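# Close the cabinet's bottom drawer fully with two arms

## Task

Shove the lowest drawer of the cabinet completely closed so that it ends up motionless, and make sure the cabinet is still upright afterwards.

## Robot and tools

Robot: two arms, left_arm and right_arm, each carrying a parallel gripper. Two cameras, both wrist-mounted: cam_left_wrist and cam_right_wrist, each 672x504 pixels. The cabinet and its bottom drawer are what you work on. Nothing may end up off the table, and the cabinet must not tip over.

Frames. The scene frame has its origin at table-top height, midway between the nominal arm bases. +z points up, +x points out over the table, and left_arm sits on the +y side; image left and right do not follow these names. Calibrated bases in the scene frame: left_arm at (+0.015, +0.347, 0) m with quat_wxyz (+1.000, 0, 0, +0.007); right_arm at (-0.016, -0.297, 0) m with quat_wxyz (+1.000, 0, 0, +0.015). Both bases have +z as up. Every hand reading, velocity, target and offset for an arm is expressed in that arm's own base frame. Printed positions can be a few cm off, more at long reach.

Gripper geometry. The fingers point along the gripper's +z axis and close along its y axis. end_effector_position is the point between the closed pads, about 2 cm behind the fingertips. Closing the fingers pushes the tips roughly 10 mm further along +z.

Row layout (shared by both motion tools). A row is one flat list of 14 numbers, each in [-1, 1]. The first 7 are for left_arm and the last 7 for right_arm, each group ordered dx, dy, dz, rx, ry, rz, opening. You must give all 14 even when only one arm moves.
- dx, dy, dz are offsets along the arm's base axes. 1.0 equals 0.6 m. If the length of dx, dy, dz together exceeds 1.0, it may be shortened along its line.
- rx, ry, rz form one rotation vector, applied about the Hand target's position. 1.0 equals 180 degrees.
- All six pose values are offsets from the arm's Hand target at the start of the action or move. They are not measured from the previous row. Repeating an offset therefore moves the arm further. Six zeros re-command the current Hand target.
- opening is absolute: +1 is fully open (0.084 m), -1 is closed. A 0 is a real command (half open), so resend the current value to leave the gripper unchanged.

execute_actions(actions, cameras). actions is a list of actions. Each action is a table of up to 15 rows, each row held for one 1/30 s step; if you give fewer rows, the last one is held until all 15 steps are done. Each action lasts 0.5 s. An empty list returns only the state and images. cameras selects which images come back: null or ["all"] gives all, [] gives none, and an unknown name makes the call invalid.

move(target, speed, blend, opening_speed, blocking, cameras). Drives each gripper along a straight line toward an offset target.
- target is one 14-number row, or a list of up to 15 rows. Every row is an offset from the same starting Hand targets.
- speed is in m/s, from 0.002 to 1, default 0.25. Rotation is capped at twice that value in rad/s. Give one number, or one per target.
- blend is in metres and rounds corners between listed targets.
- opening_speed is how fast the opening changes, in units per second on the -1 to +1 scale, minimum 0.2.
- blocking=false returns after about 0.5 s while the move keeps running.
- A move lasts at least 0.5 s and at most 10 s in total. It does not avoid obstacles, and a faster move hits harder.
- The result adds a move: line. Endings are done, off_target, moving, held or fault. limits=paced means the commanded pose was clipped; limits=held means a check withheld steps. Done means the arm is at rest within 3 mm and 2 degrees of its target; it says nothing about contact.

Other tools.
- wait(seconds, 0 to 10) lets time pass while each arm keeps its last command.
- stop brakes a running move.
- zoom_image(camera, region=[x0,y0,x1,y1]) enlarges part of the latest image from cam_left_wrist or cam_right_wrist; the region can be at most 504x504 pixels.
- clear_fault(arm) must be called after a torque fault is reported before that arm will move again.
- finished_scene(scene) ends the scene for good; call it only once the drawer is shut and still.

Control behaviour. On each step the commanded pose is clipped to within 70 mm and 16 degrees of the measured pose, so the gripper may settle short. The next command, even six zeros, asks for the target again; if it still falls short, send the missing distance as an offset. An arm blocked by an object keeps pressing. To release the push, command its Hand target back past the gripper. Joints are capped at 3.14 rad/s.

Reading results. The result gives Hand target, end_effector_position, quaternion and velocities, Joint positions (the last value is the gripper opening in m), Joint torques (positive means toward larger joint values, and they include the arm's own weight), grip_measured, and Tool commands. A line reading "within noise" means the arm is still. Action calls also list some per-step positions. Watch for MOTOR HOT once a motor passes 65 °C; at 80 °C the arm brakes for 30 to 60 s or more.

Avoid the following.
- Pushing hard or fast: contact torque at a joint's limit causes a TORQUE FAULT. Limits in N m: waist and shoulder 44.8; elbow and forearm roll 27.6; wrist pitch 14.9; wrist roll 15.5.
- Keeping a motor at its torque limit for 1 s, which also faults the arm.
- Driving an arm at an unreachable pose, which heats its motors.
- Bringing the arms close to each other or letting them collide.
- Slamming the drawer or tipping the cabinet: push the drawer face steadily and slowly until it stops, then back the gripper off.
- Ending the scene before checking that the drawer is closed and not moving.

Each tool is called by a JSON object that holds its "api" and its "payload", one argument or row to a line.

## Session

{"api": "execute_actions", "payload": {
  "actions": []
}}

Scene clock: 0.00 s.
left_arm: end_effector_position=(+0.5052, +0.2285, +0.2403) grip_measured=+1.00 end_effector_quat_wxyz=(-0.316, +0.813, -0.259, +0.416) | right_arm: end_effector_position=(+0.1592, -0.3373, +0.3579) grip_measured=+1.00 end_effector_quat_wxyz=(-0.222, +0.831, +0.079, +0.504)
Joint positions: left_arm=[0.538 0.042 -0.552 0.31 -0.604 0.791 0.084] | right_arm=[-1.715 -0.028 -1.166 0.906 1.955 -1.901 0.084]
Joint velocities: within noise
Joint torques (N m): no reading
Motor temperatures (°C): left_arm=[31 25 34 29 30 28] | right_arm=[23 34 26 30 29 29]
Hand target: left_arm +0.5052, +0.2285, +0.2403; -0.316, +0.813, -0.259, +0.416 | right_arm +0.1592, -0.3373, +0.3579; -0.222, +0.831, +0.079, +0.504
Tool commands: left_gripper/opening=+1.0 right_gripper/opening=+1.0

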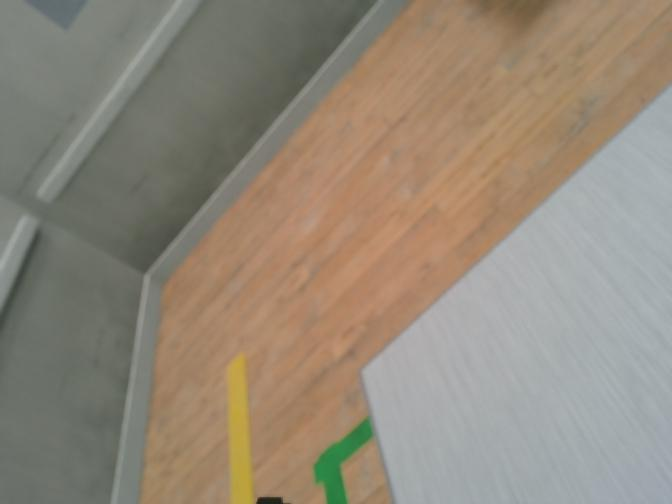

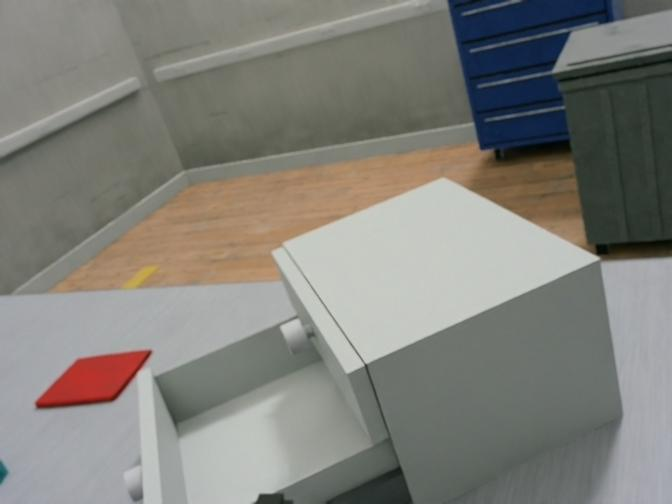

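{"api": "move", "payload": {
  "target": [
    [0,0,0,0,0,0,-1,0.285,0.4,0.1,-0.03,0.07,-0.19,-1],
    [0,0,0,0,0,0,-1,0.33,0.9,-0.15,-0.0645,0.1424,-0.3795,-1]
  ],
  "speed": 0.45,
  "blend": [0.06,0]
}}

Scene clock: 46.70 s.
left_arm: end_effector_position=(+0.5052, +0.2285, +0.2403) grip_measured=-1.00 end_effector_quat_wxyz=(-0.316, +0.813, -0.259, +0.416) | right_arm: end_effector_position=(+0.3572, +0.2027, +0.2679) grip_measured=-1.00 end_effector_quat_wxyz=(+0.165, +0.834, -0.397, +0.345)
Joint positions: left_arm=[0.538 0.042 -0.552 0.31 -0.604 0.791 0] | right_arm=[0.926 -0.158 -0.946 -0.769 1.405 2.067 0]
Joint torques (N m): left_arm=[0.94 -17.79 -13.63 -1.23 -3.53 0.01] | right_arm=[-4.44 -10.61 -26.28 1.02 0.79 1.93]
Hand target: left_arm +0.5052, +0.2285, +0.2403; -0.316, +0.813, -0.259, +0.416 | right_arm +0.3572, +0.2027, +0.2679; +0.165, +0.834, -0.397, +0.345
Off the commanded pose: left_arm 0.000 m, 0 deg | right_arm 0.000 m, 0 deg.
move: done; blend cut to 0 m at target 1; limits=paced

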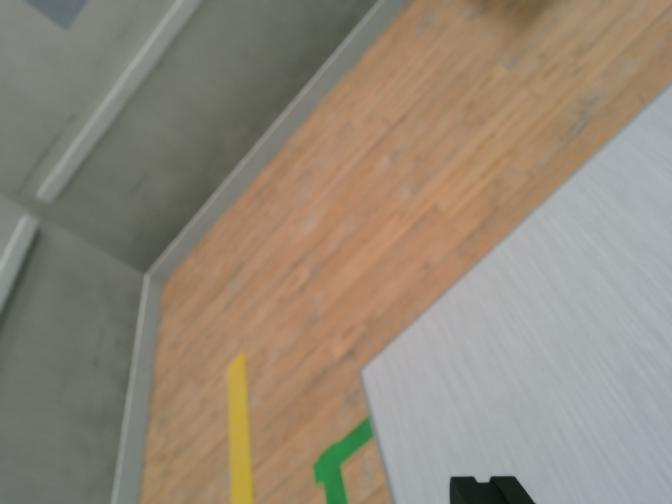

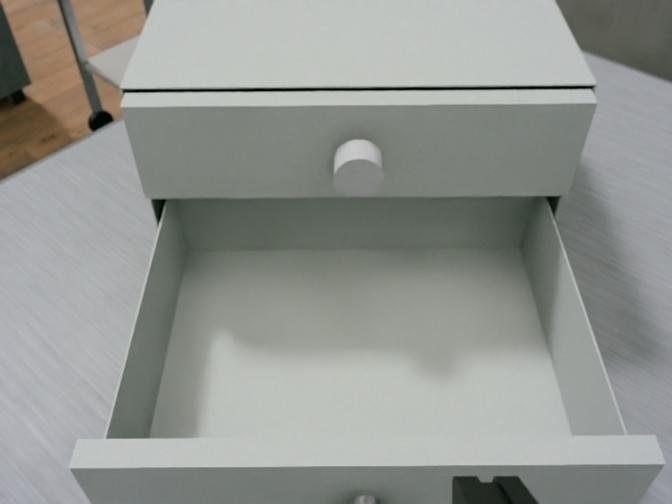

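{"api": "move", "payload": {
  "target": [0,0,0,0,0,0,-1,0.052,-0.0155,-0.3465,0,0,0,-1],
  "speed": 0.25,
  "cameras": ["cam_right_wrist"]
}}

Scene clock: 64.90 s.
left_arm: end_effector_position=(+0.5052, +0.2285, +0.2403) grip_measured=-1.00 end_effector_quat_wxyz=(-0.316, +0.813, -0.259, +0.416) | right_arm: end_effector_position=(+0.3884, +0.1934, +0.0601) grip_measured=-1.00 end_effector_quat_wxyz=(+0.165, +0.834, -0.397, +0.345)
Joint positions: left_arm=[0.538 0.042 -0.552 0.31 -0.604 0.791 0] | right_arm=[0.793 0.272 -0.839 -1.005 0.983 2.444 0]
Joint torques (N m): left_arm=[1.72 -18.37 -13.65 -1.56 -3.5 -0.08] | right_arm=[-4.93 -16.34 -21.14 -2.55 -1.38 1.89]
Hand target: left_arm +0.5052, +0.2285, +0.2403; -0.316, +0.813, -0.259, +0.416 | right_arm +0.3884, +0.1934, +0.0600; +0.165, +0.834, -0.397, +0.345
Off the commanded pose: left_arm 0.000 m, 0 deg | right_arm 0.000 m, 0 deg.
move: done
Images, in order (width x height): cam_right_wrist 672x504.

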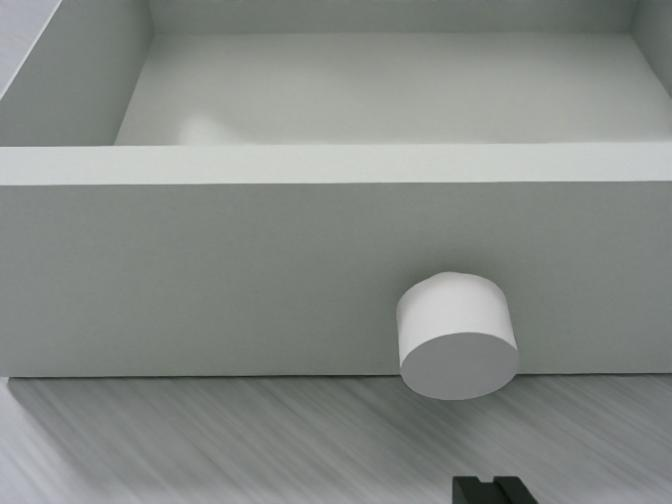

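{"api": "move", "payload": {
  "target": [
    [0,0,0,0,0,0,-1,0.063,-0.0777,0,0,0,0,-1],
    [0,0,0,0,0,0,-1,0.2352,-0.29,0,0,0,0,-1]
  ],
  "speed": [0.07,0.1],
  "blend": [0.01,0],
  "cameras": ["cam_right_wrist"]
}}

Scene clock: 76.37 s.
left_arm: end_effector_position=(+0.5052, +0.2285, +0.2403) grip_measured=-1.00 end_effector_quat_wxyz=(-0.316, +0.813, -0.259, +0.416) | right_arm: end_effector_position=(+0.5295, +0.0194, +0.0600) grip_measured=-1.00 end_effector_quat_wxyz=(+0.165, +0.834, -0.397, +0.345)
Joint positions: left_arm=[0.538 0.042 -0.552 0.31 -0.604 0.791 0] | right_arm=[0.234 0.361 -0.949 -1.357 0.711 2.265 0]
Joint torques (N m): left_arm=[2.82 -19.41 -13.75 -2.2 -3.44 -0.05] | right_arm=[-6.06 -19.2 -23.39 -2.57 -1.11 -1.86]
Hand target: left_arm +0.5052, +0.2285, +0.2403; -0.316, +0.813, -0.259, +0.416 | right_arm +0.5296, +0.0194, +0.0600; +0.165, +0.834, -0.397, +0.345
Off the commanded pose: left_arm 0.000 m, 0 deg | right_arm 0.000 m, 0 deg.
move: done
Images, in order (width x height): cam_right_wrist 672x504.

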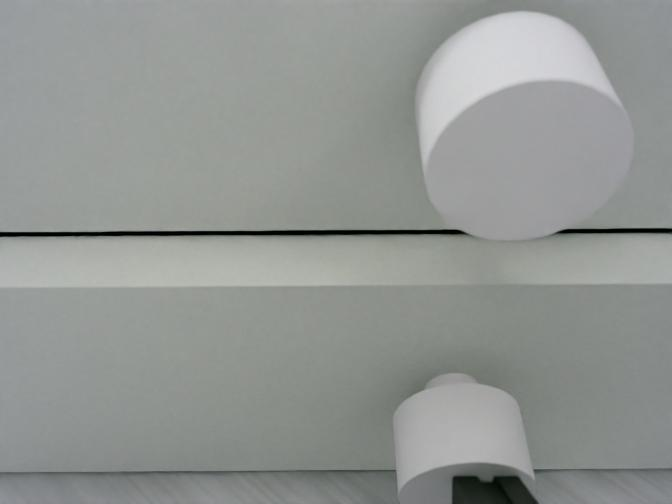

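{"api": "move", "payload": {
  "target": [0,0,0,0,0,0,-1,0.0175,-0.0215,0,0,0,0,-1],
  "speed": 0.03,
  "cameras": ["cam_right_wrist"]
}}

Scene clock: 82.37 s.
left_arm: end_effector_position=(+0.5052, +0.2285, +0.2403) grip_measured=-1.00 end_effector_quat_wxyz=(-0.316, +0.813, -0.259, +0.416) | right_arm: end_effector_position=(+0.5400, +0.0068, +0.0599) grip_measured=-1.00 end_effector_quat_wxyz=(+0.165, +0.835, -0.397, +0.345)
Joint positions: left_arm=[0.538 0.042 -0.552 0.31 -0.604 0.791 0] | right_arm=[0.199 0.379 -0.975 -1.372 0.692 2.247 0]
Joint torques (N m): left_arm=[3.3 -19.76 -13.62 -2.41 -3.42 -0.01] | right_arm=[-21.84 -23.2 -32.26 -4.35 7.02 -1.88]
Hand target: left_arm +0.5052, +0.2285, +0.2403; -0.316, +0.813, -0.259, +0.416 | right_arm +0.5401, +0.0065, +0.0600; +0.165, +0.834, -0.397, +0.345
Off the commanded pose: left_arm 0.000 m, 0 deg | right_arm 0.000 m, 0 deg.
move: done
Images, in order (width x height): cam_right_wrist 672x504.

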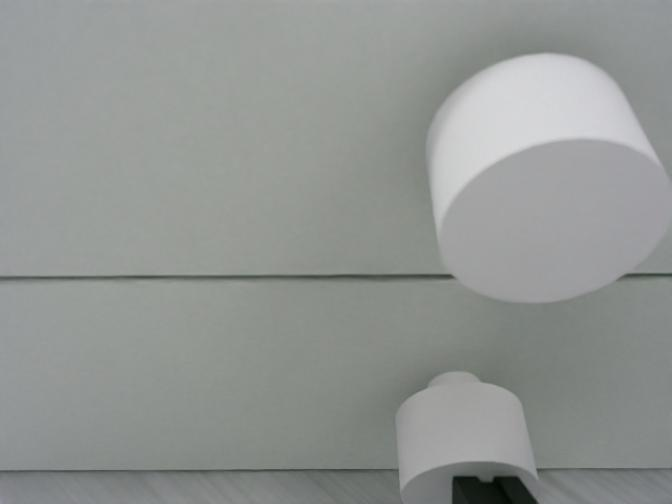

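Closed, seated.

{"api": "move", "payload": {
  "target": [0,0,0,0,0,0,-1,-0.063,0.0777,0,0,0,0,-1],
  "speed": 0.15,
  "cameras": ["cam_right_wrist"]
}}

Scene clock: 88.77 s.
left_arm: end_effector_position=(+0.5052, +0.2285, +0.2403) grip_measured=-1.00 end_effector_quat_wxyz=(-0.316, +0.813, -0.259, +0.416) | right_arm: end_effector_position=(+0.5023, +0.0530, +0.0600) grip_measured=-1.00 end_effector_quat_wxyz=(+0.165, +0.834, -0.397, +0.345)
Joint positions: left_arm=[0.538 0.042 -0.552 0.31 -0.604 0.791 0] | right_arm=[0.333 0.321 -0.892 -1.306 0.759 2.308 0]
Joint torques (N m): left_arm=[3.86 -20.36 -13.6 -2.33 -3.43 -0.06] | right_arm=[4.76 -31.17 -12.41 2.01 0.85 1.84]
Hand target: left_arm +0.5052, +0.2285, +0.2403; -0.316, +0.813, -0.259, +0.416 | right_arm +0.5023, +0.0531, +0.0600; +0.165, +0.834, -0.397, +0.345
Off the commanded pose: left_arm 0.000 m, 0 deg | right_arm 0.000 m, 0 deg.
move: done
Images, in order (width x height): cam_right_wrist 672x504.

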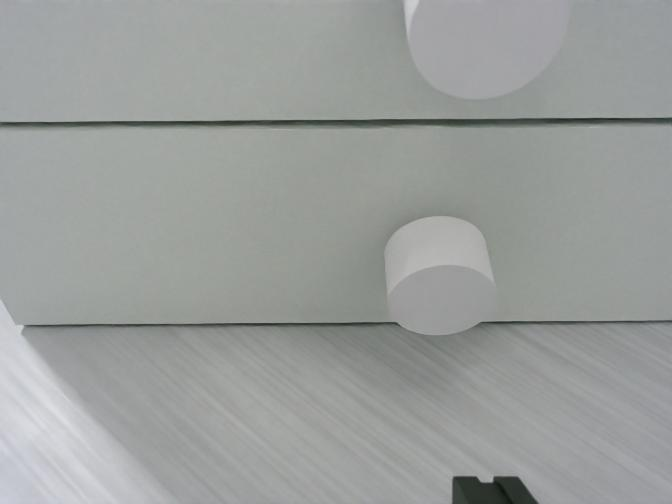

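{"api": "finished_scene", "payload": {
  "scene": 3
}}

The scene is finished: the task was done.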